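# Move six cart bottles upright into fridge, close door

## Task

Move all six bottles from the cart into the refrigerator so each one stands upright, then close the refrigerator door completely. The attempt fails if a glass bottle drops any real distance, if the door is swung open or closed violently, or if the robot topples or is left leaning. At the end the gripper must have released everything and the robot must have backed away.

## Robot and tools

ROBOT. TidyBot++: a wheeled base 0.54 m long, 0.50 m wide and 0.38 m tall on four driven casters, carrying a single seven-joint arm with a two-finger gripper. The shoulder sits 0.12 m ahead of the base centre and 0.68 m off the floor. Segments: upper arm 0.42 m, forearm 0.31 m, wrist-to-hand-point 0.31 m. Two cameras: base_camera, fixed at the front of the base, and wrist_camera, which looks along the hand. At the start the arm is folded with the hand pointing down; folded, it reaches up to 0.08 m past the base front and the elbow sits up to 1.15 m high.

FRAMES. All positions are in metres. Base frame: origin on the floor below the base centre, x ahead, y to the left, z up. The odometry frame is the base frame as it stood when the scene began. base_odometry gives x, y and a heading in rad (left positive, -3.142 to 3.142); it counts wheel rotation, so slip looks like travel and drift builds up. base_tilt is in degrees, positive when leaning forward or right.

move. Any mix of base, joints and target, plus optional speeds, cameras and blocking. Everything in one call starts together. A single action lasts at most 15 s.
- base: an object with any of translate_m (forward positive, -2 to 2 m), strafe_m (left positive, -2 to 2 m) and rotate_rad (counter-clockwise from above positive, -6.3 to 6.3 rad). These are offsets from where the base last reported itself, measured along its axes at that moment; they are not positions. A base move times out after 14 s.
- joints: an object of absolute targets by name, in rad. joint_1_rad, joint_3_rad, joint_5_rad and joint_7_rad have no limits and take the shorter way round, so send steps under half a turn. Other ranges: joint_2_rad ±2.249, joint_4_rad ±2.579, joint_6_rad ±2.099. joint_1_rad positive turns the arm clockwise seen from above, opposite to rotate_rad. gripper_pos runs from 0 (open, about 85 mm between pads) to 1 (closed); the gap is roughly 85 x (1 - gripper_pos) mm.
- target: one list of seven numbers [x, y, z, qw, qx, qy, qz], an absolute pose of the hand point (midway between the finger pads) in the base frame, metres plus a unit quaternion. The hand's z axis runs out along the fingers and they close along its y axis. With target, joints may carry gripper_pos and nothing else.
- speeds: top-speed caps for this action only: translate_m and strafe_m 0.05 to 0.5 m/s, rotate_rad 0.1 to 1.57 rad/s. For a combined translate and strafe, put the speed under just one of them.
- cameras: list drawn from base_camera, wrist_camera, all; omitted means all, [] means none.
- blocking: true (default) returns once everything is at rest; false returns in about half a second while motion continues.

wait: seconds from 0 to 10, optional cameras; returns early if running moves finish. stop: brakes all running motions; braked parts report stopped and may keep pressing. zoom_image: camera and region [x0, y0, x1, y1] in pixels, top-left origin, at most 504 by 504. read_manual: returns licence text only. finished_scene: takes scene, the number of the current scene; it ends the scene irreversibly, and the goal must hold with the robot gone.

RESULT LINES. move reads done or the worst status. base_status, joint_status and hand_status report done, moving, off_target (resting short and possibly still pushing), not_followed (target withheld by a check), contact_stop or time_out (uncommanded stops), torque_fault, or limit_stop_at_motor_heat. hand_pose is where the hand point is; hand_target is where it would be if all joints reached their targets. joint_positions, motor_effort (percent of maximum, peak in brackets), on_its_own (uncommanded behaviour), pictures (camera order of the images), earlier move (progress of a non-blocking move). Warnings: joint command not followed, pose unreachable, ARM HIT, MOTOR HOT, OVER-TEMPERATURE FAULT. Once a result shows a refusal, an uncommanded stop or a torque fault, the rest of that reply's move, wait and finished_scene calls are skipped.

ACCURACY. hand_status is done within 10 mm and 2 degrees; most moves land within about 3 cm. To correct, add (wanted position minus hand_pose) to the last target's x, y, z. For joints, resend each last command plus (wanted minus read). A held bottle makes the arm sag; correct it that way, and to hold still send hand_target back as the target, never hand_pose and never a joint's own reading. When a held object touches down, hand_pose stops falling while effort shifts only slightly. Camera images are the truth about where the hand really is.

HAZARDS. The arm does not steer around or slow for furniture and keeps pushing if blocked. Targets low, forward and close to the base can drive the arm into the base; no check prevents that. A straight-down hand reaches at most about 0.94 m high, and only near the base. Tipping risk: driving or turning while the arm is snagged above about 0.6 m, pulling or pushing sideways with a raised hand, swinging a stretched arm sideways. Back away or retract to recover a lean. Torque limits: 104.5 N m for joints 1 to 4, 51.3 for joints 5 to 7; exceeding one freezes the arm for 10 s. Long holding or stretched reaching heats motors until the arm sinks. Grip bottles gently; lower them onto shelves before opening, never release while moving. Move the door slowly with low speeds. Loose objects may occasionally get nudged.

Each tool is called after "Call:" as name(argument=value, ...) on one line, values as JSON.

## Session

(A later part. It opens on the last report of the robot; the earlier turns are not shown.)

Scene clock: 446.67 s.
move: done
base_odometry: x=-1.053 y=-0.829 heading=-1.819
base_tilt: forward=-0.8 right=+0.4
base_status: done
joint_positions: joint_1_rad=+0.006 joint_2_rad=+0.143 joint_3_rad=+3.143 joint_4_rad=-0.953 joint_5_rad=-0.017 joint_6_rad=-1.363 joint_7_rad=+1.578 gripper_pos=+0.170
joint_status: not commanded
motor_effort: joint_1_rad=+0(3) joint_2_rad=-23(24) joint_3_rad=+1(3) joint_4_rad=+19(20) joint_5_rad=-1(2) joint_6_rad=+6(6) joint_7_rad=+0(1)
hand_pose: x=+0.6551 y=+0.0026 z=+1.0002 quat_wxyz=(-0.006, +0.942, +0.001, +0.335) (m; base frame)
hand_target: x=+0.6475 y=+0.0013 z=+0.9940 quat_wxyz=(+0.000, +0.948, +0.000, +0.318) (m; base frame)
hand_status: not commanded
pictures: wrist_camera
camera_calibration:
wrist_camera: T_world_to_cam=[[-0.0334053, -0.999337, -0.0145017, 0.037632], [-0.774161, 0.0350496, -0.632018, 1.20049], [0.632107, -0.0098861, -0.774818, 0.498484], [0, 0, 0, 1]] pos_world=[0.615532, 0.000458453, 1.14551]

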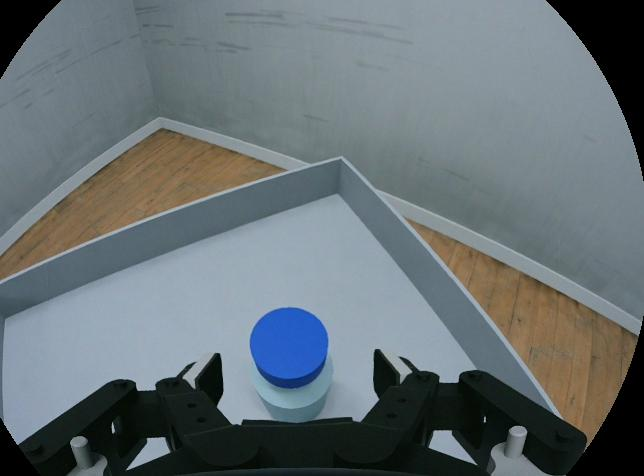

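Call:
move(joints={"joint_2_rad": 0.0485, "joint_4_rad": -1.1816, "joint_6_rad": -0.8999}, base={"translate_m": 0.003, "strafe_m": 0.006}, cameras=[])

Call:
move(joints={"joint_2_rad": 0.007, "joint_4_rad": -1.62, "joint_6_rad": -0.493}, cameras=["wrist_camera"])

Scene clock: 450.20 s.
move: done
base_odometry: x=-1.048 y=-0.833 heading=-1.819
base_tilt: forward=-0.9 right=+0.4
base_status: done
joint_positions: joint_1_rad=+0.005 joint_2_rad=+0.066 joint_3_rad=+3.143 joint_4_rad=-1.165 joint_5_rad=-0.017 joint_6_rad=-0.930 joint_7_rad=+1.578 gripper_pos=+0.170
joint_status: all done
motor_effort: joint_1_rad=+0(3) joint_2_rad=-22(25) joint_3_rad=+1(4) joint_4_rad=+20(22) joint_5_rad=-1(2) joint_6_rad=+7(8) joint_7_rad=+0(2)
hand_pose: x=+0.7019 y=+0.0019 z=+1.0327 quat_wxyz=(-0.005, +0.882, -0.001, +0.470) (m; base frame)
hand_target: x=+0.6996 y=+0.0013 z=+1.0420 quat_wxyz=(+0.000, +0.875, +0.000, +0.485) (m; base frame)
hand_status: not commanded
pictures: none
No camera images: "cameras" was empty.

Scene clock: 452.10 s.
move: done
base_odometry: x=-1.048 y=-0.833 heading=-1.819
base_tilt: forward=-0.8 right=+0.4
base_status: not commanded
joint_positions: joint_1_rad=+0.005 joint_2_rad=+0.027 joint_3_rad=+3.143 joint_4_rad=-1.605 joint_5_rad=-0.017 joint_6_rad=-0.523 joint_7_rad=+1.578 gripper_pos=+0.170
joint_status: all done
motor_effort: joint_1_rad=+0(0) joint_2_rad=-21(23) joint_3_rad=+1(1) joint_4_rad=+22(24) joint_5_rad=+0(1) joint_6_rad=+7(8) joint_7_rad=+0(1)
hand_pose: x=+0.7038 y=+0.0003 z=+0.9120 quat_wxyz=(-0.004, +0.881, -0.004, +0.474) (m; base frame)
hand_target: x=+0.7013 y=+0.0013 z=+0.9224 quat_wxyz=(+0.000, +0.872, +0.000, +0.489) (m; base frame)
hand_status: not commanded
pictures: wrist_camera
camera_calibration:
wrist_camera: T_world_to_cam=[[-0.0394, -0.998869, -0.0266201, 0.0509594], [-0.548337, 0.0438847, -0.835105, 1.20871], [0.835329, -0.0183064, -0.549446, 0.0507671], [0, 0, 0, 1]] pos_world=[0.622383, -0.00121289, 1.03865]

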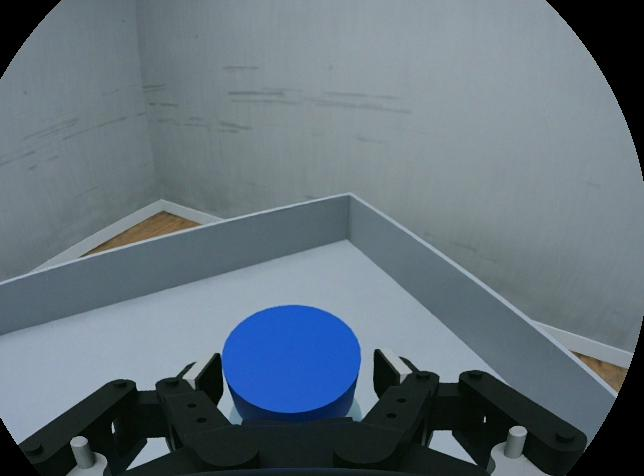

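Call:
move(joints={"gripper_pos": 0.7}, cameras=["wrist_camera"])

Call:
move(joints={"joint_2_rad": 0.05, "joint_4_rad": -0.955, "joint_6_rad": -1.122}, cameras=[])

Call:
move(base={"translate_m": -0.12}, cameras=["wrist_camera"])

Scene clock: 454.50 s.
move: off_target
base_odometry: x=-1.048 y=-0.833 heading=-1.819
base_tilt: forward=-0.8 right=+0.4
base_status: not commanded
joint_positions: joint_1_rad=+0.005 joint_2_rad=+0.026 joint_3_rad=+3.143 joint_4_rad=-1.605 joint_5_rad=-0.017 joint_6_rad=-0.520 joint_7_rad=+1.578 gripper_pos=+0.429
joint_status: gripper_pos off_target (ended at +0.429, target +0.700)
motor_effort: joint_1_rad=+0(1) joint_2_rad=-21(22) joint_3_rad=+1(2) joint_4_rad=+22(24) joint_5_rad=-1(2) joint_6_rad=+8(8) joint_7_rad=+0(1)
hand_pose: x=+0.7039 y=+0.0003 z=+0.9131 quat_wxyz=(-0.004, +0.880, -0.004, +0.475) (m; base frame)
hand_target: x=+0.7013 y=+0.0013 z=+0.9224 quat_wxyz=(+0.000, +0.872, +0.000, +0.489) (m; base frame)
hand_status: not commanded
pictures: wrist_camera
camera_calibration:
wrist_camera: T_world_to_cam=[[-0.0393555, -0.998868, -0.0267342, 0.0510532], [-0.545425, 0.043892, -0.83701, 1.2094], [0.837235, -0.0183594, -0.546535, 0.0472328], [0, 0, 0, 1]] pos_world=[0.622103, -0.00122052, 1.03946]

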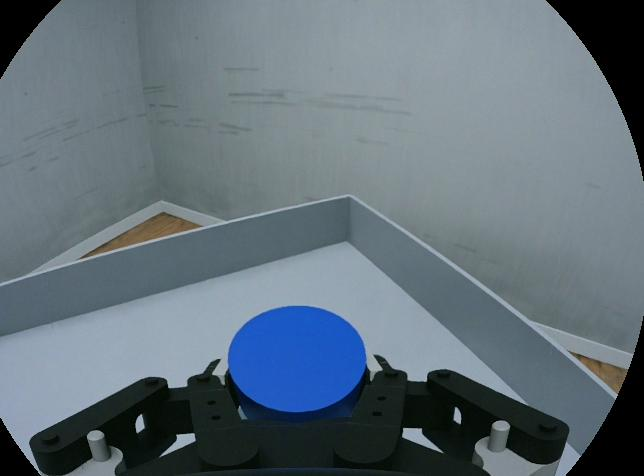

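Scene clock: 456.73 s.
move: done
base_odometry: x=-1.048 y=-0.833 heading=-1.819
base_tilt: forward=-0.8 right=+0.4
base_status: not commanded
joint_positions: joint_1_rad=+0.005 joint_2_rad=+0.064 joint_3_rad=+3.143 joint_4_rad=-0.984 joint_5_rad=-0.017 joint_6_rad=-1.102 joint_7_rad=+1.578 gripper_pos=+0.429
joint_status: all done
motor_effort: joint_1_rad=+0(1) joint_2_rad=-25(29) joint_3_rad=+1(1) joint_4_rad=+25(30) joint_5_rad=-1(1) joint_6_rad=+11(12) joint_7_rad=+0(1)
hand_pose: x=+0.6790 y=+0.0025 z=+1.0880 quat_wxyz=(-0.005, +0.880, +0.001, +0.476) (m; base frame)
hand_target: x=+0.6698 y=+0.0013 z=+1.1062 quat_wxyz=(+0.000, +0.874, +0.000, +0.486) (m; base frame)
hand_status: not commanded
pictures: none
No camera images: "cameras" was empty.

Scene clock: 458.20 s.
move: done
base_odometry: x=-1.019 y=-0.717 heading=-1.819
base_tilt: forward=-0.9 right=+0.4
base_status: done
joint_positions: joint_1_rad=+0.005 joint_2_rad=+0.073 joint_3_rad=+3.143 joint_4_rad=-0.980 joint_5_rad=-0.017 joint_6_rad=-1.109 joint_7_rad=+1.578 gripper_pos=+0.429
joint_status: not commanded
motor_effort: joint_1_rad=+0(1) joint_2_rad=-26(30) joint_3_rad=+1(2) joint_4_rad=+25(26) joint_5_rad=+0(1) joint_6_rad=+11(12) joint_7_rad=+1(1)
hand_pose: x=+0.6812 y=+0.0025 z=+1.0835 quat_wxyz=(-0.005, +0.882, +0.001, +0.470) (m; base frame)
hand_target: x=+0.6698 y=+0.0013 z=+1.1062 quat_wxyz=(+0.000, +0.874, +0.000, +0.486) (m; base frame)
hand_status: not commanded
pictures: wrist_camera
camera_calibration:
wrist_camera: T_world_to_cam=[[-0.0302551, -0.99925, -0.0241474, 0.047955], [-0.555231, 0.0368897, -0.830877, 1.33967], [0.831145, -0.0117309, -0.555931, 0.173781], [0, 0, 0, 1]] pos_world=[0.600843, 0.000537414, 1.21087]

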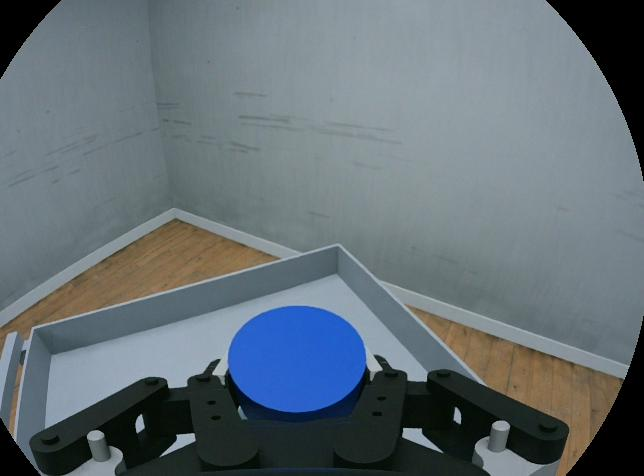

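Call:
move(base={"translate_m": -0.217, "strafe_m": 0.583, "rotate_rad": 1.265}, joints={"joint_2_rad": 0.045, "joint_4_rad": -0.94, "joint_6_rad": -1.137}, cameras=[])

Call:
move(base={"translate_m": 0.668, "strafe_m": -0.295}, cameras=["wrist_camera"])

Scene clock: 468.03 s.
move: done
base_odometry: x=-0.400 y=-0.650 heading=-0.554
base_tilt: forward=-0.8 right=+0.4
base_status: done
joint_positions: joint_1_rad=+0.002 joint_2_rad=+0.076 joint_3_rad=+3.144 joint_4_rad=-0.968 joint_5_rad=-0.016 joint_6_rad=-1.122 joint_7_rad=+1.578 gripper_pos=+0.429
joint_status: all done
motor_effort: joint_1_rad=+0(5) joint_2_rad=-26(28) joint_3_rad=+1(4) joint_4_rad=+25(26) joint_5_rad=+0(3) joint_6_rad=+11(11) joint_7_rad=+0(1)
hand_pose: x=+0.6805 y=+0.0030 z=+1.0852 quat_wxyz=(-0.005, +0.883, +0.001, +0.469) (m; base frame)
hand_target: x=+0.6651 y=+0.0013 z=+1.1129 quat_wxyz=(+0.000, +0.873, +0.000, +0.488) (m; base frame)
hand_status: not commanded
pictures: none
No camera images: "cameras" was empty.

Scene clock: 470.63 s.
move: done
base_odometry: x=+0.013 y=-1.252 heading=-0.553
base_tilt: forward=-0.8 right=+0.4
base_status: done
joint_positions: joint_1_rad=+0.002 joint_2_rad=+0.078 joint_3_rad=+3.144 joint_4_rad=-0.966 joint_5_rad=-0.016 joint_6_rad=-1.125 joint_7_rad=+1.578 gripper_pos=+0.429
joint_status: not commanded
motor_effort: joint_1_rad=+0(2) joint_2_rad=-26(29) joint_3_rad=+1(3) joint_4_rad=+25(26) joint_5_rad=+0(1) joint_6_rad=+11(12) joint_7_rad=+1(1)
hand_pose: x=+0.6811 y=+0.0030 z=+1.0838 quat_wxyz=(-0.005, +0.884, +0.001, +0.467) (m; base frame)
hand_target: x=+0.6651 y=+0.0013 z=+1.1129 quat_wxyz=(+0.000, +0.873, +0.000, +0.488) (m; base frame)
hand_status: not commanded
pictures: wrist_camera
camera_calibration:
wrist_camera: T_world_to_cam=[[-0.0294885, -0.999305, -0.0227955, 0.0464511], [-0.561192, 0.0354236, -0.826927, 1.33952], [0.82716, -0.0115922, -0.561846, 0.183191], [0, 0, 0, 1]] pos_world=[0.601571, 0.00109174, 1.21167]

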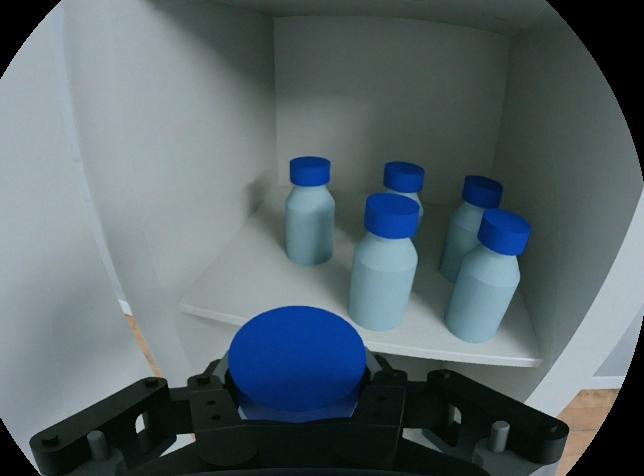

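Call:
move(base={"translate_m": 0.221, "strafe_m": 0.011}, speeds={"translate_m": 0.25}, cameras=["wrist_camera"])

Call:
move(joints={"joint_2_rad": -0.003, "joint_4_rad": -1.177, "joint_6_rad": -0.934}, cameras=["wrist_camera"])

Scene clock: 477.20 s.
move: done
base_odometry: x=+0.207 y=-1.359 heading=-0.554
base_tilt: forward=-0.8 right=+0.4
base_status: done
joint_positions: joint_1_rad=+0.002 joint_2_rad=+0.079 joint_3_rad=+3.144 joint_4_rad=-0.965 joint_5_rad=-0.016 joint_6_rad=-1.126 joint_7_rad=+1.578 gripper_pos=+0.429
joint_status: not commanded
motor_effort: joint_1_rad=+0(2) joint_2_rad=-25(29) joint_3_rad=+1(2) joint_4_rad=+25(26) joint_5_rad=-1(1) joint_6_rad=+11(12) joint_7_rad=+1(2)
hand_pose: x=+0.6809 y=+0.0030 z=+1.0837 quat_wxyz=(-0.005, +0.884, +0.001, +0.467) (m; base frame)
hand_target: x=+0.6651 y=+0.0013 z=+1.1129 quat_wxyz=(+0.000, +0.873, +0.000, +0.488) (m; base frame)
hand_status: not commanded
pictures: wrist_camera
camera_calibration:
wrist_camera: T_world_to_cam=[[-0.0294905, -0.999306, -0.022763, 0.0464154], [-0.561911, 0.0354078, -0.82644, 1.33934], [0.826672, -0.0115814, -0.562565, 0.184328], [0, 0, 0, 1]] pos_world=[0.601578, 0.00109486, 1.21164]

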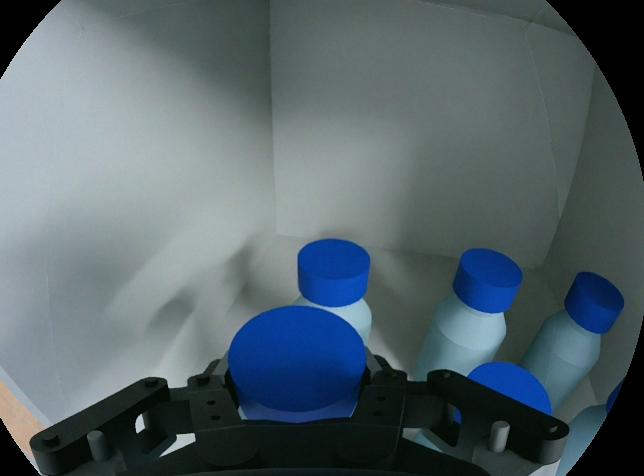

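Scene clock: 478.47 s.
move: done
base_odometry: x=+0.207 y=-1.359 heading=-0.554
base_tilt: forward=-0.8 right=+0.4
base_status: not commanded
joint_positions: joint_1_rad=+0.002 joint_2_rad=+0.023 joint_3_rad=+3.144 joint_4_rad=-1.164 joint_5_rad=-0.016 joint_6_rad=-0.967 joint_7_rad=+1.578 gripper_pos=+0.429
joint_status: all done
motor_effort: joint_1_rad=+1(1) joint_2_rad=-22(27) joint_3_rad=+1(2) joint_4_rad=+22(25) joint_5_rad=+0(1) joint_6_rad=+8(11) joint_7_rad=+0(1)
hand_pose: x=+0.6800 y=+0.0026 z=+1.0488 quat_wxyz=(-0.005, +0.880, +0.000, +0.474) (m; base frame)
hand_target: x=+0.6751 y=+0.0013 z=+1.0648 quat_wxyz=(+0.000, +0.869, +0.000, +0.494) (m; base frame)
hand_status: not commanded
pictures: wrist_camera
camera_calibration:
wrist_camera: T_world_to_cam=[[-0.0313255, -0.999211, -0.0244262, 0.048136], [-0.548147, 0.0376096, -0.835536, 1.31021], [0.835795, -0.0127844, -0.548892, 0.144916], [0, 0, 0, 1]] pos_world=[0.598574, 0.000674199, 1.17545]

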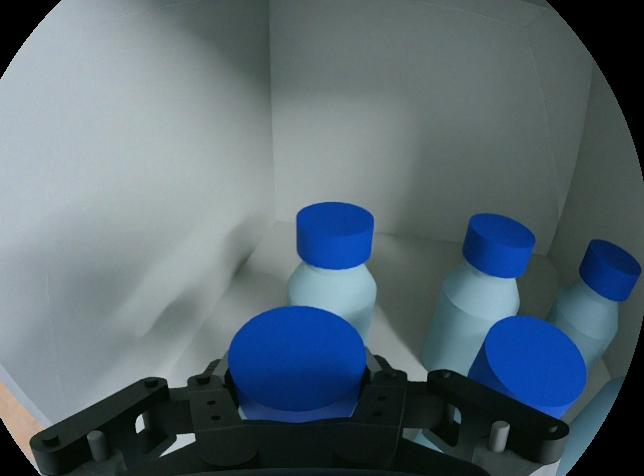

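Call:
move(joints={"joint_2_rad": -0.003, "joint_4_rad": -1.197, "joint_6_rad": -0.914}, cameras=[])

Scene clock: 481.50 s.
move: done
base_odometry: x=+0.207 y=-1.359 heading=-0.554
base_tilt: forward=-0.8 right=+0.4
base_status: not commanded
joint_positions: joint_1_rad=+0.002 joint_2_rad=+0.015 joint_3_rad=+3.144 joint_4_rad=-1.183 joint_5_rad=-0.016 joint_6_rad=-0.944 joint_7_rad=+1.578 gripper_pos=+0.429
joint_status: all done
motor_effort: joint_1_rad=+0(1) joint_2_rad=-20(22) joint_3_rad=+1(2) joint_4_rad=+22(23) joint_5_rad=+0(1) joint_6_rad=+9(10) joint_7_rad=+1(1)
hand_pose: x=+0.6800 y=+0.0025 z=+1.0489 quat_wxyz=(-0.005, +0.878, +0.000, +0.479) (m; base frame)
hand_target: x=+0.6775 y=+0.0013 z=+1.0589 quat_wxyz=(+0.000, +0.869, +0.000, +0.494) (m; base frame)
hand_status: not commanded
pictures: none
No camera images: "cameras" was empty.

Contact. Release.

Call:
move(joints={"gripper_pos": 0.23}, cameras=["wrist_camera"])

Scene clock: 482.87 s.
move: done
base_odometry: x=+0.207 y=-1.359 heading=-0.554
base_tilt: forward=-0.8 right=+0.4
base_status: not commanded
joint_positions: joint_1_rad=+0.002 joint_2_rad=+0.015 joint_3_rad=+3.144 joint_4_rad=-1.184 joint_5_rad=-0.016 joint_6_rad=-0.938 joint_7_rad=+1.578 gripper_pos=+0.230
joint_status: all done
motor_effort: joint_1_rad=+0(0) joint_2_rad=-20(21) joint_3_rad=+1(1) joint_4_rad=+21(23) joint_5_rad=+0(1) joint_6_rad=+7(9) joint_7_rad=+0(1)
hand_pose: x=+0.6808 y=+0.0025 z=+1.0501 quat_wxyz=(-0.005, +0.876, +0.000, +0.482) (m; base frame)
hand_target: x=+0.6775 y=+0.0013 z=+1.0589 quat_wxyz=(+0.000, +0.869, +0.000, +0.494) (m; base frame)
hand_status: not commanded
pictures: wrist_camera
camera_calibration:
wrist_camera: T_world_to_cam=[[-0.0313079, -0.999196, -0.0250618, 0.048754], [-0.533758, 0.0379132, -0.844787, 1.3116], [0.845057, -0.0130716, -0.534516, 0.123638], [0, 0, 0, 1]] pos_world=[0.597124, 0.000603865, 1.17533]

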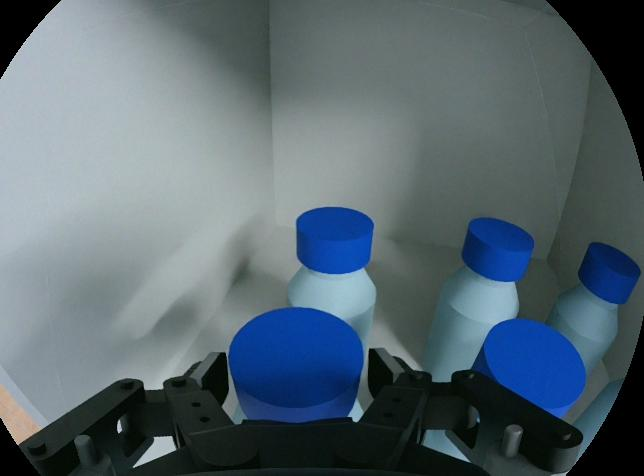

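Call:
move(base={"translate_m": -0.6}, speeds={"translate_m": 0.35}, cameras=["wrist_camera", "base_camera"])

Scene clock: 487.23 s.
move: done
base_odometry: x=-0.304 y=-1.043 heading=-0.554
base_tilt: forward=-0.9 right=+0.4
base_status: done
joint_positions: joint_1_rad=+0.002 joint_2_rad=-0.002 joint_3_rad=+3.144 joint_4_rad=-1.184 joint_5_rad=-0.016 joint_6_rad=-0.937 joint_7_rad=+1.578 gripper_pos=+0.230
joint_status: not commanded
motor_effort: joint_1_rad=+0(2) joint_2_rad=-19(24) joint_3_rad=+1(2) joint_4_rad=+20(22) joint_5_rad=+0(2) joint_6_rad=+7(8) joint_7_rad=+0(1)
hand_pose: x=+0.6746 y=+0.0025 z=+1.0596 quat_wxyz=(-0.005, +0.872, +0.000, +0.489) (m; base frame)
hand_target: x=+0.6775 y=+0.0013 z=+1.0589 quat_wxyz=(+0.000, +0.869, +0.000, +0.494) (m; base frame)
hand_status: not commanded
pictures: base_camera, wrist_camera
camera_calibration:
wrist_camera: T_world_to_cam=[[-0.0308772, -0.999196, -0.0255794, 0.0490679], [-0.518718, 0.0378945, -0.854105, 1.31611], [0.854387, -0.0131038, -0.519471, 0.111683], [0, 0, 0, 1]] pos_world=[0.588785, 0.000618502, 1.18337]

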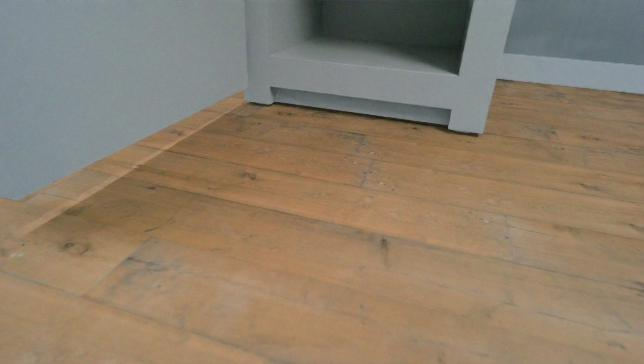

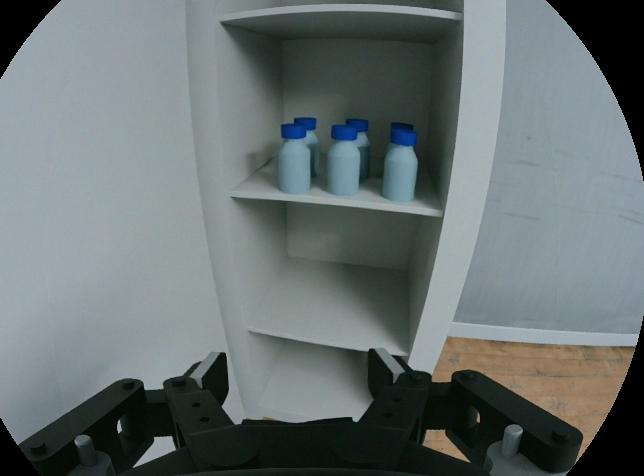

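Call:
move(base={"translate_m": -0.0375, "strafe_m": 0.915, "rotate_rad": -0.746}, joints={"joint_2_rad": -0.1, "joint_4_rad": -1.6, "joint_6_rad": -0.2, "gripper_pos": 1.0}, cameras=["wrist_camera", "base_camera"])

Scene clock: 500.60 s.
move: done
base_odometry: x=+0.145 y=-0.245 heading=-1.300
base_tilt: forward=-0.8 right=+0.4
base_status: done
joint_positions: joint_1_rad=+0.002 joint_2_rad=-0.094 joint_3_rad=+3.145 joint_4_rad=-1.584 joint_5_rad=-0.016 joint_6_rad=-0.227 joint_7_rad=+1.578 gripper_pos=+0.999
joint_status: all done
motor_effort: joint_1_rad=+0(3) joint_2_rad=-17(23) joint_3_rad=+1(3) joint_4_rad=+23(24) joint_5_rad=+0(1) joint_6_rad=+9(9) joint_7_rad=+0(1)
hand_pose: x=+0.7008 y=-0.0007 z=+1.0807 quat_wxyz=(-0.002, +0.757, -0.004, +0.654) (m; base frame)
hand_target: x=+0.6993 y=+0.0013 z=+1.0826 quat_wxyz=(+0.000, +0.751, +0.000, +0.660) (m; base frame)
hand_status: not commanded
pictures: base_camera, wrist_camera
camera_calibration:
wrist_camera: T_world_to_cam=[[-0.0288089, -0.998843, -0.0384959, 0.059753], [-0.142973, 0.0422335, -0.988825, 1.23007], [0.989307, -0.0229831, -0.144024, -0.40011], [0, 0, 0, 1]] pos_world=[0.57342, -0.00146207, 1.161]

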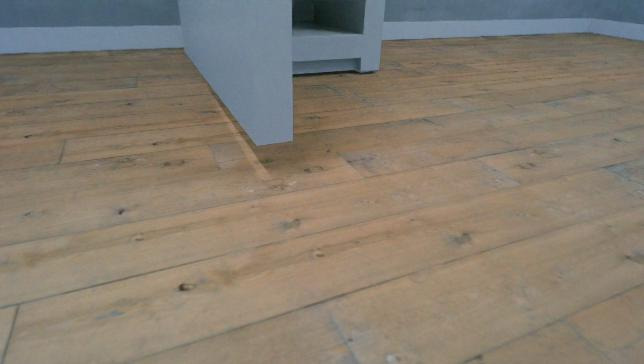

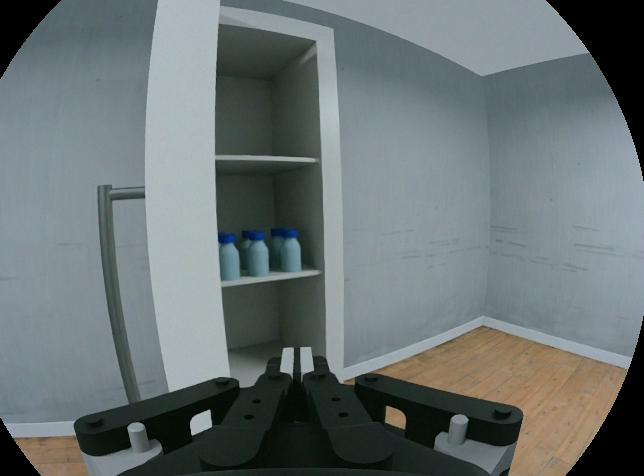

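Call:
move(base={"rotate_rad": 0.496}, joints={"joint_2_rad": 0.111, "joint_4_rad": -0.675, "joint_6_rad": -0.785}, cameras=[])

Call:
move(base={"translate_m": 0.33, "strafe_m": -0.14}, speeds={"translate_m": 0.3}, cameras=["wrist_camera", "base_camera"])

Scene clock: 513.50 s.
move: done
base_odometry: x=+0.145 y=-0.245 heading=-0.804
base_tilt: forward=-0.8 right=+0.4
base_status: done
joint_positions: joint_1_rad=+0.001 joint_2_rad=+0.096 joint_3_rad=+3.142 joint_4_rad=-0.682 joint_5_rad=-0.016 joint_6_rad=-0.741 joint_7_rad=+1.578 gripper_pos=+0.999
joint_status: all done
motor_effort: joint_1_rad=+0(3) joint_2_rad=-20(21) joint_3_rad=+1(4) joint_4_rad=+18(25) joint_5_rad=-1(1) joint_6_rad=+9(10) joint_7_rad=+1(1)
hand_pose: x=+0.6908 y=+0.0037 z=+1.3408 quat_wxyz=(-0.005, +0.688, +0.002, +0.725) (m; base frame)
hand_target: x=+0.6993 y=+0.0013 z=+1.3221 quat_wxyz=(+0.000, +0.707, +0.000, +0.707) (m; base frame)
hand_status: not commanded
pictures: none
No camera images: "cameras" was empty.

Scene clock: 515.63 s.
move: done
base_odometry: x=+0.274 y=-0.580 heading=-0.803
base_tilt: forward=-0.8 right=+0.4
base_status: done
joint_positions: joint_1_rad=+0.001 joint_2_rad=+0.116 joint_3_rad=+3.142 joint_4_rad=-0.678 joint_5_rad=-0.016 joint_6_rad=-0.746 joint_7_rad=+1.578 gripper_pos=+0.999
joint_status: not commanded
motor_effort: joint_1_rad=+0(1) joint_2_rad=-21(24) joint_3_rad=+1(2) joint_4_rad=+18(20) joint_5_rad=-1(1) joint_6_rad=+9(9) joint_7_rad=+1(1)
hand_pose: x=+0.7027 y=+0.0037 z=+1.3301 quat_wxyz=(-0.005, +0.696, +0.002, +0.718) (m; base frame)
hand_target: x=+0.6993 y=+0.0013 z=+1.3221 quat_wxyz=(+0.000, +0.707, +0.000, +0.707) (m; base frame)
hand_status: not commanded
pictures: base_camera, wrist_camera
camera_calibration:
wrist_camera: T_world_to_cam=[[-0.0112455, -0.999223, -0.0377777, 0.0605067], [0.0339884, 0.0373763, -0.998723, 1.36564], [0.999359, -0.0125151, 0.0335417, -0.60925], [0, 0, 0, 1]] pos_world=[0.563124, 0.00179237, 1.38662]

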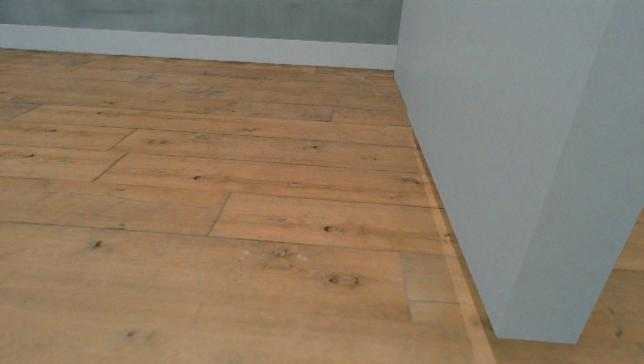

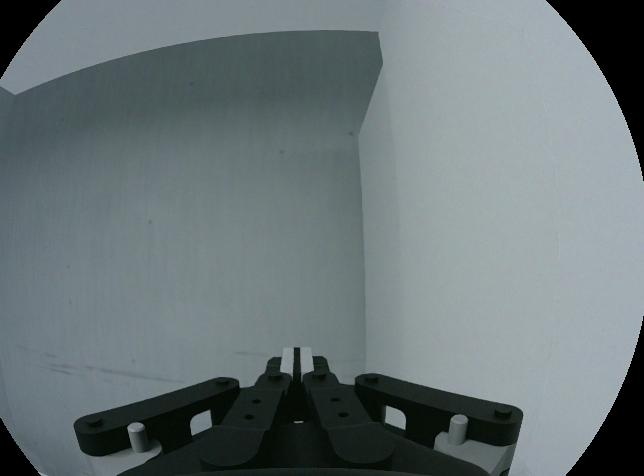

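Call:
move(base={"translate_m": 0.04, "strafe_m": -0.22}, speeds={"strafe_m": 0.12}, cameras=["wrist_camera", "base_camera"])

Scene clock: 521.43 s.
move: done
base_odometry: x=+0.143 y=-0.762 heading=-0.803
base_tilt: forward=-0.8 right=+0.4
base_status: done
joint_positions: joint_1_rad=-0.006 joint_2_rad=+0.112 joint_3_rad=+3.132 joint_4_rad=-0.678 joint_5_rad=-0.016 joint_6_rad=-0.746 joint_7_rad=+1.578 gripper_pos=+0.999
joint_status: not commanded
motor_effort: joint_1_rad=+0(14) joint_2_rad=-21(22) joint_3_rad=+1(13) joint_4_rad=+19(19) joint_5_rad=-1(6) joint_6_rad=+9(9) joint_7_rad=+0(1)
hand_pose: x=+0.7000 y=+0.0127 z=+1.3322 quat_wxyz=(-0.011, +0.695, +0.007, +0.719) (m; base frame)
hand_target: x=+0.6993 y=+0.0013 z=+1.3221 quat_wxyz=(+0.000, +0.707, +0.000, +0.707) (m; base frame)
hand_status: not commanded
pictures: base_camera, wrist_camera
camera_calibration:
wrist_camera: T_world_to_cam=[[0.00589355, -0.999202, -0.0395172, 0.0598739], [0.0364683, 0.0397064, -0.998546, 1.36545], [0.999317, 0.00444385, 0.0366732, -0.610875], [0, 0, 0, 1]] pos_world=[0.56031, 0.00832374, 1.38823]

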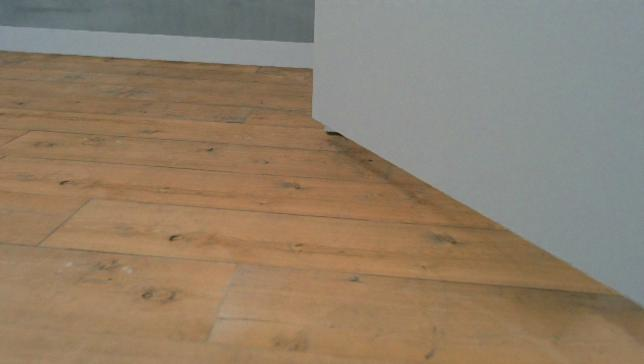

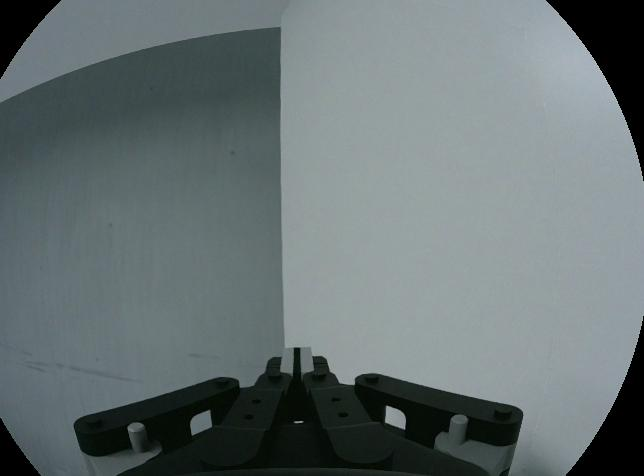

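Call:
move(base={"translate_m": 0.1, "strafe_m": -0.32}, speeds={"strafe_m": 0.12}, cameras=["wrist_camera", "base_camera"])

Scene clock: 525.77 s.
move: done
base_odometry: x=-0.018 y=-1.056 heading=-0.803
base_tilt: forward=-0.9 right=+0.4
base_status: done
joint_positions: joint_1_rad=-0.005 joint_2_rad=+0.112 joint_3_rad=+3.132 joint_4_rad=-0.678 joint_5_rad=-0.016 joint_6_rad=-0.746 joint_7_rad=+1.578 gripper_pos=+0.999
joint_status: not commanded
motor_effort: joint_1_rad=+0(3) joint_2_rad=-21(22) joint_3_rad=+1(3) joint_4_rad=+18(19) joint_5_rad=+0(1) joint_6_rad=+9(9) joint_7_rad=+1(2)
hand_pose: x=+0.7000 y=+0.0126 z=+1.3322 quat_wxyz=(-0.011, +0.695, +0.007, +0.719) (m; base frame)
hand_target: x=+0.6993 y=+0.0013 z=+1.3221 quat_wxyz=(+0.000, +0.707, +0.000, +0.707) (m; base frame)
hand_status: not commanded
pictures: base_camera, wrist_camera
camera_calibration:
wrist_camera: T_world_to_cam=[[0.00571883, -0.999203, -0.0395112, 0.0598907], [0.0365046, 0.0396941, -0.998545, 1.36544], [0.999317, 0.00426817, 0.0367025, -0.61092], [0, 0, 0, 1]] pos_world=[0.560316, 0.00825057, 1.38824]

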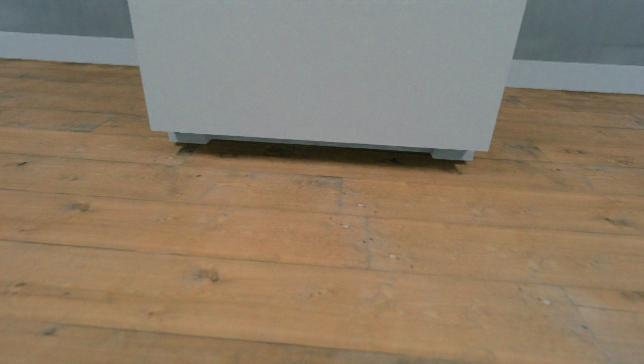

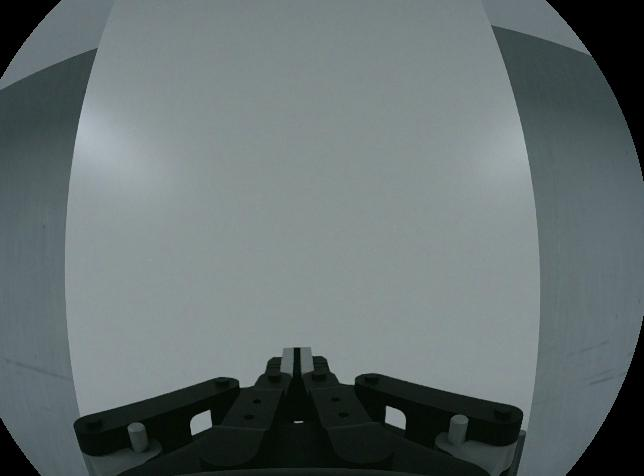

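Call:
move(base={"translate_m": 0.14, "strafe_m": -0.21}, speeds={"strafe_m": 0.25}, cameras=["wrist_camera", "base_camera"])

Scene clock: 530.70 s.
move: done
base_odometry: x=-0.072 y=-1.303 heading=-0.804
base_tilt: forward=-0.8 right=+0.4
base_status: done
joint_positions: joint_1_rad=-0.005 joint_2_rad=+0.112 joint_3_rad=+3.132 joint_4_rad=-0.677 joint_5_rad=-0.016 joint_6_rad=-0.746 joint_7_rad=+1.578 gripper_pos=+0.999
joint_status: not commanded
motor_effort: joint_1_rad=+0(2) joint_2_rad=-21(23) joint_3_rad=+1(2) joint_4_rad=+18(19) joint_5_rad=-1(1) joint_6_rad=+9(9) joint_7_rad=+0(1)
hand_pose: x=+0.7003 y=+0.0126 z=+1.3320 quat_wxyz=(-0.011, +0.695, +0.007, +0.719) (m; base frame)
hand_target: x=+0.6993 y=+0.0013 z=+1.3221 quat_wxyz=(+0.000, +0.707, +0.000, +0.707) (m; base frame)
hand_status: not commanded
pictures: base_camera, wrist_camera
camera_calibration:
wrist_camera: T_world_to_cam=[[0.00570782, -0.999203, -0.0395102, 0.0598909], [0.0361755, 0.0396913, -0.998557, 1.36552], [0.999329, 0.00427028, 0.0363732, -0.610704], [0, 0, 0, 1]] pos_world=[0.560554, 0.00825162, 1.38813]

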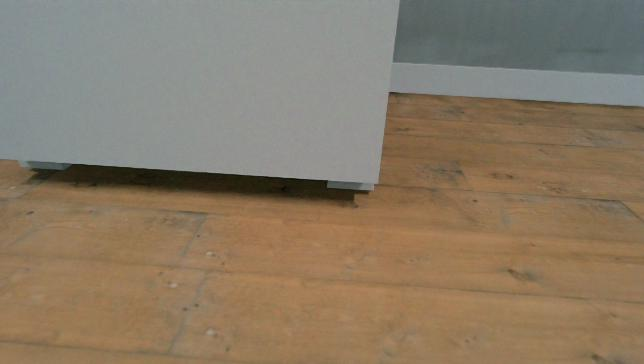

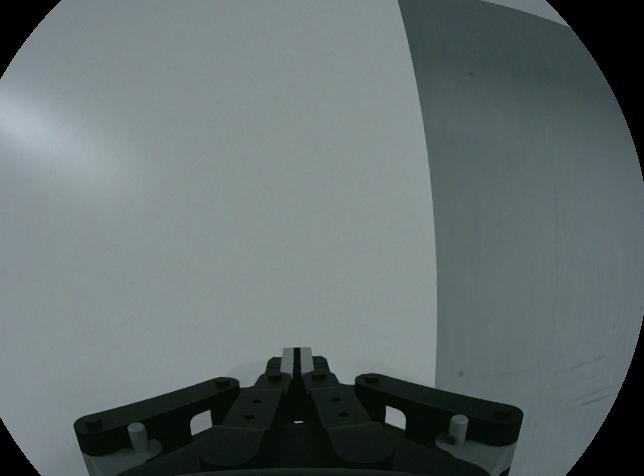

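Call:
move(base={"translate_m": 0.09}, speeds={"translate_m": 0.06}, cameras=["wrist_camera"])

Scene clock: 533.70 s.
move: done
base_odometry: x=-0.009 y=-1.367 heading=-0.804
base_tilt: forward=-0.9 right=+0.4
base_status: done
joint_positions: joint_1_rad=-0.005 joint_2_rad=+0.044 joint_3_rad=+3.132 joint_4_rad=-0.662 joint_5_rad=-0.016 joint_6_rad=-0.763 joint_7_rad=+1.578 gripper_pos=+0.999
joint_status: not commanded
motor_effort: joint_1_rad=+1(1) joint_2_rad=-5(21) joint_3_rad=+2(2) joint_4_rad=+13(19) joint_5_rad=+0(1) joint_6_rad=+10(12) joint_7_rad=+0(1)
hand_pose: x=+0.6507 y=+0.0124 z=+1.3733 quat_wxyz=(-0.011, +0.670, +0.007, +0.742) (m; base frame)
hand_target: x=+0.6993 y=+0.0013 z=+1.3221 quat_wxyz=(+0.000, +0.707, +0.000, +0.707) (m; base frame)
hand_status: not commanded
pictures: wrist_camera
camera_calibration:
wrist_camera: T_world_to_cam=[[0.00855711, -0.999195, -0.0391916, 0.0592682], [0.103704, 0.0398684, -0.993809, 1.35803], [0.994571, 0.00443979, 0.103962, -0.652387], [0, 0, 0, 1]] pos_world=[0.507504, 0.00797421, 1.41977]

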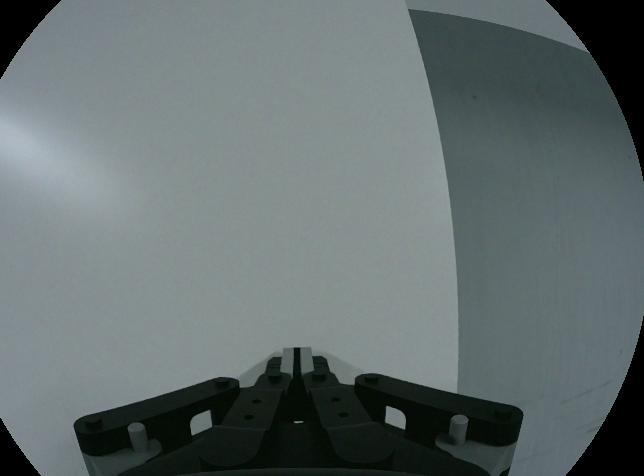

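Call:
move(base={"translate_m": -0.12}, speeds={"translate_m": 0.1}, cameras=[])

Call:
move(base={"translate_m": -0.25, "strafe_m": -0.3}, cameras=["wrist_camera", "base_camera"])

Scene clock: 536.70 s.
move: done
base_odometry: x=-0.093 y=-1.281 heading=-0.804
base_tilt: forward=-0.8 right=+0.4
base_status: done
joint_positions: joint_1_rad=-0.005 joint_2_rad=+0.109 joint_3_rad=+3.132 joint_4_rad=-0.667 joint_5_rad=-0.016 joint_6_rad=-0.763 joint_7_rad=+1.578 gripper_pos=+0.999
joint_status: not commanded
motor_effort: joint_1_rad=+0(1) joint_2_rad=-19(23) joint_3_rad=+1(2) joint_4_rad=+18(19) joint_5_rad=+0(1) joint_6_rad=+9(9) joint_7_rad=+1(1)
hand_pose: x=+0.6957 y=+0.0126 z=+1.3344 quat_wxyz=(-0.011, +0.696, +0.007, +0.718) (m; base frame)
hand_target: x=+0.6993 y=+0.0013 z=+1.3221 quat_wxyz=(+0.000, +0.707, +0.000, +0.707) (m; base frame)
hand_status: not commanded
pictures: none
No camera images: "cameras" was empty.

Scene clock: 538.83 s.
move: done
base_odometry: x=-0.483 y=-1.309 heading=-0.804
base_tilt: forward=-0.9 right=+0.4
base_status: done
joint_positions: joint_1_rad=-0.005 joint_2_rad=+0.108 joint_3_rad=+3.133 joint_4_rad=-0.667 joint_5_rad=-0.016 joint_6_rad=-0.763 joint_7_rad=+1.578 gripper_pos=+0.999
joint_status: not commanded
motor_effort: joint_1_rad=+0(2) joint_2_rad=-20(23) joint_3_rad=+1(2) joint_4_rad=+18(19) joint_5_rad=-1(1) joint_6_rad=+9(9) joint_7_rad=+1(1)
hand_pose: x=+0.6953 y=+0.0123 z=+1.3348 quat_wxyz=(-0.011, +0.695, +0.007, +0.719) (m; base frame)
hand_target: x=+0.6993 y=+0.0013 z=+1.3221 quat_wxyz=(+0.000, +0.707, +0.000, +0.707) (m; base frame)
hand_status: not commanded
pictures: base_camera, wrist_camera
camera_calibration:
wrist_camera: T_world_to_cam=[[0.00515372, -0.999217, -0.0392369, 0.0596939], [0.0343178, 0.0393911, -0.998634, 1.36991], [0.999398, 0.00380016, 0.0344939, -0.603349], [0, 0, 0, 1]] pos_world=[0.555665, 0.00797776, 1.39119]

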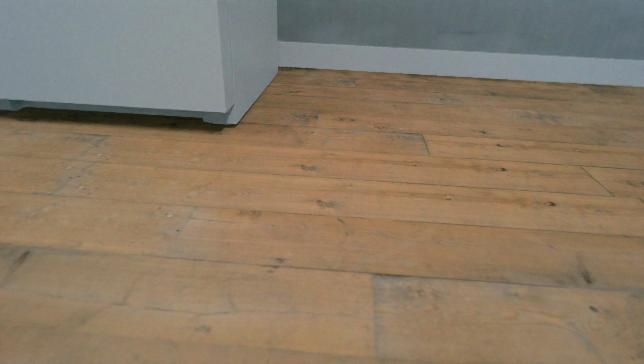

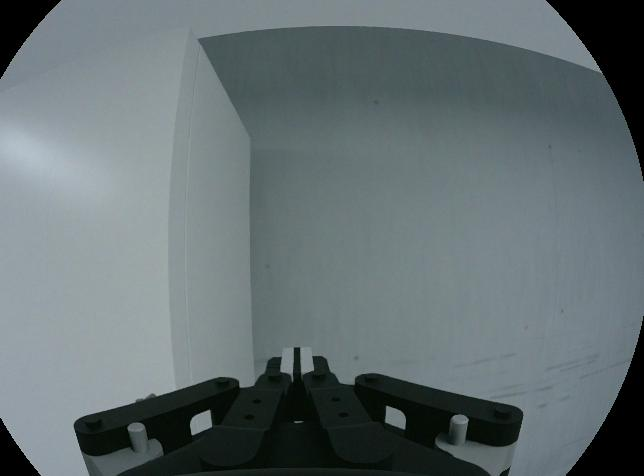

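Call:
zoom_image(camera="wrist_camera", region=[140, 20, 270, 400])

Call:
zoom_image(camera="base_camera", region=[160, 0, 300, 140])

Scaled by 1.326.

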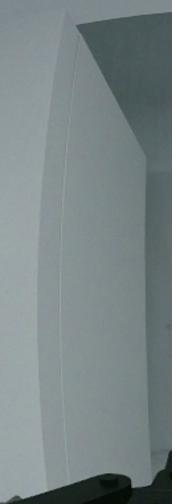

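Scaled by 3.600.

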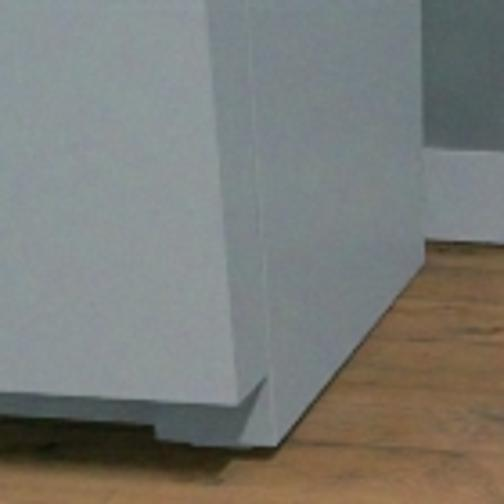

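Call:
finished_scene(scene=1)

The scene is finished: the task was done.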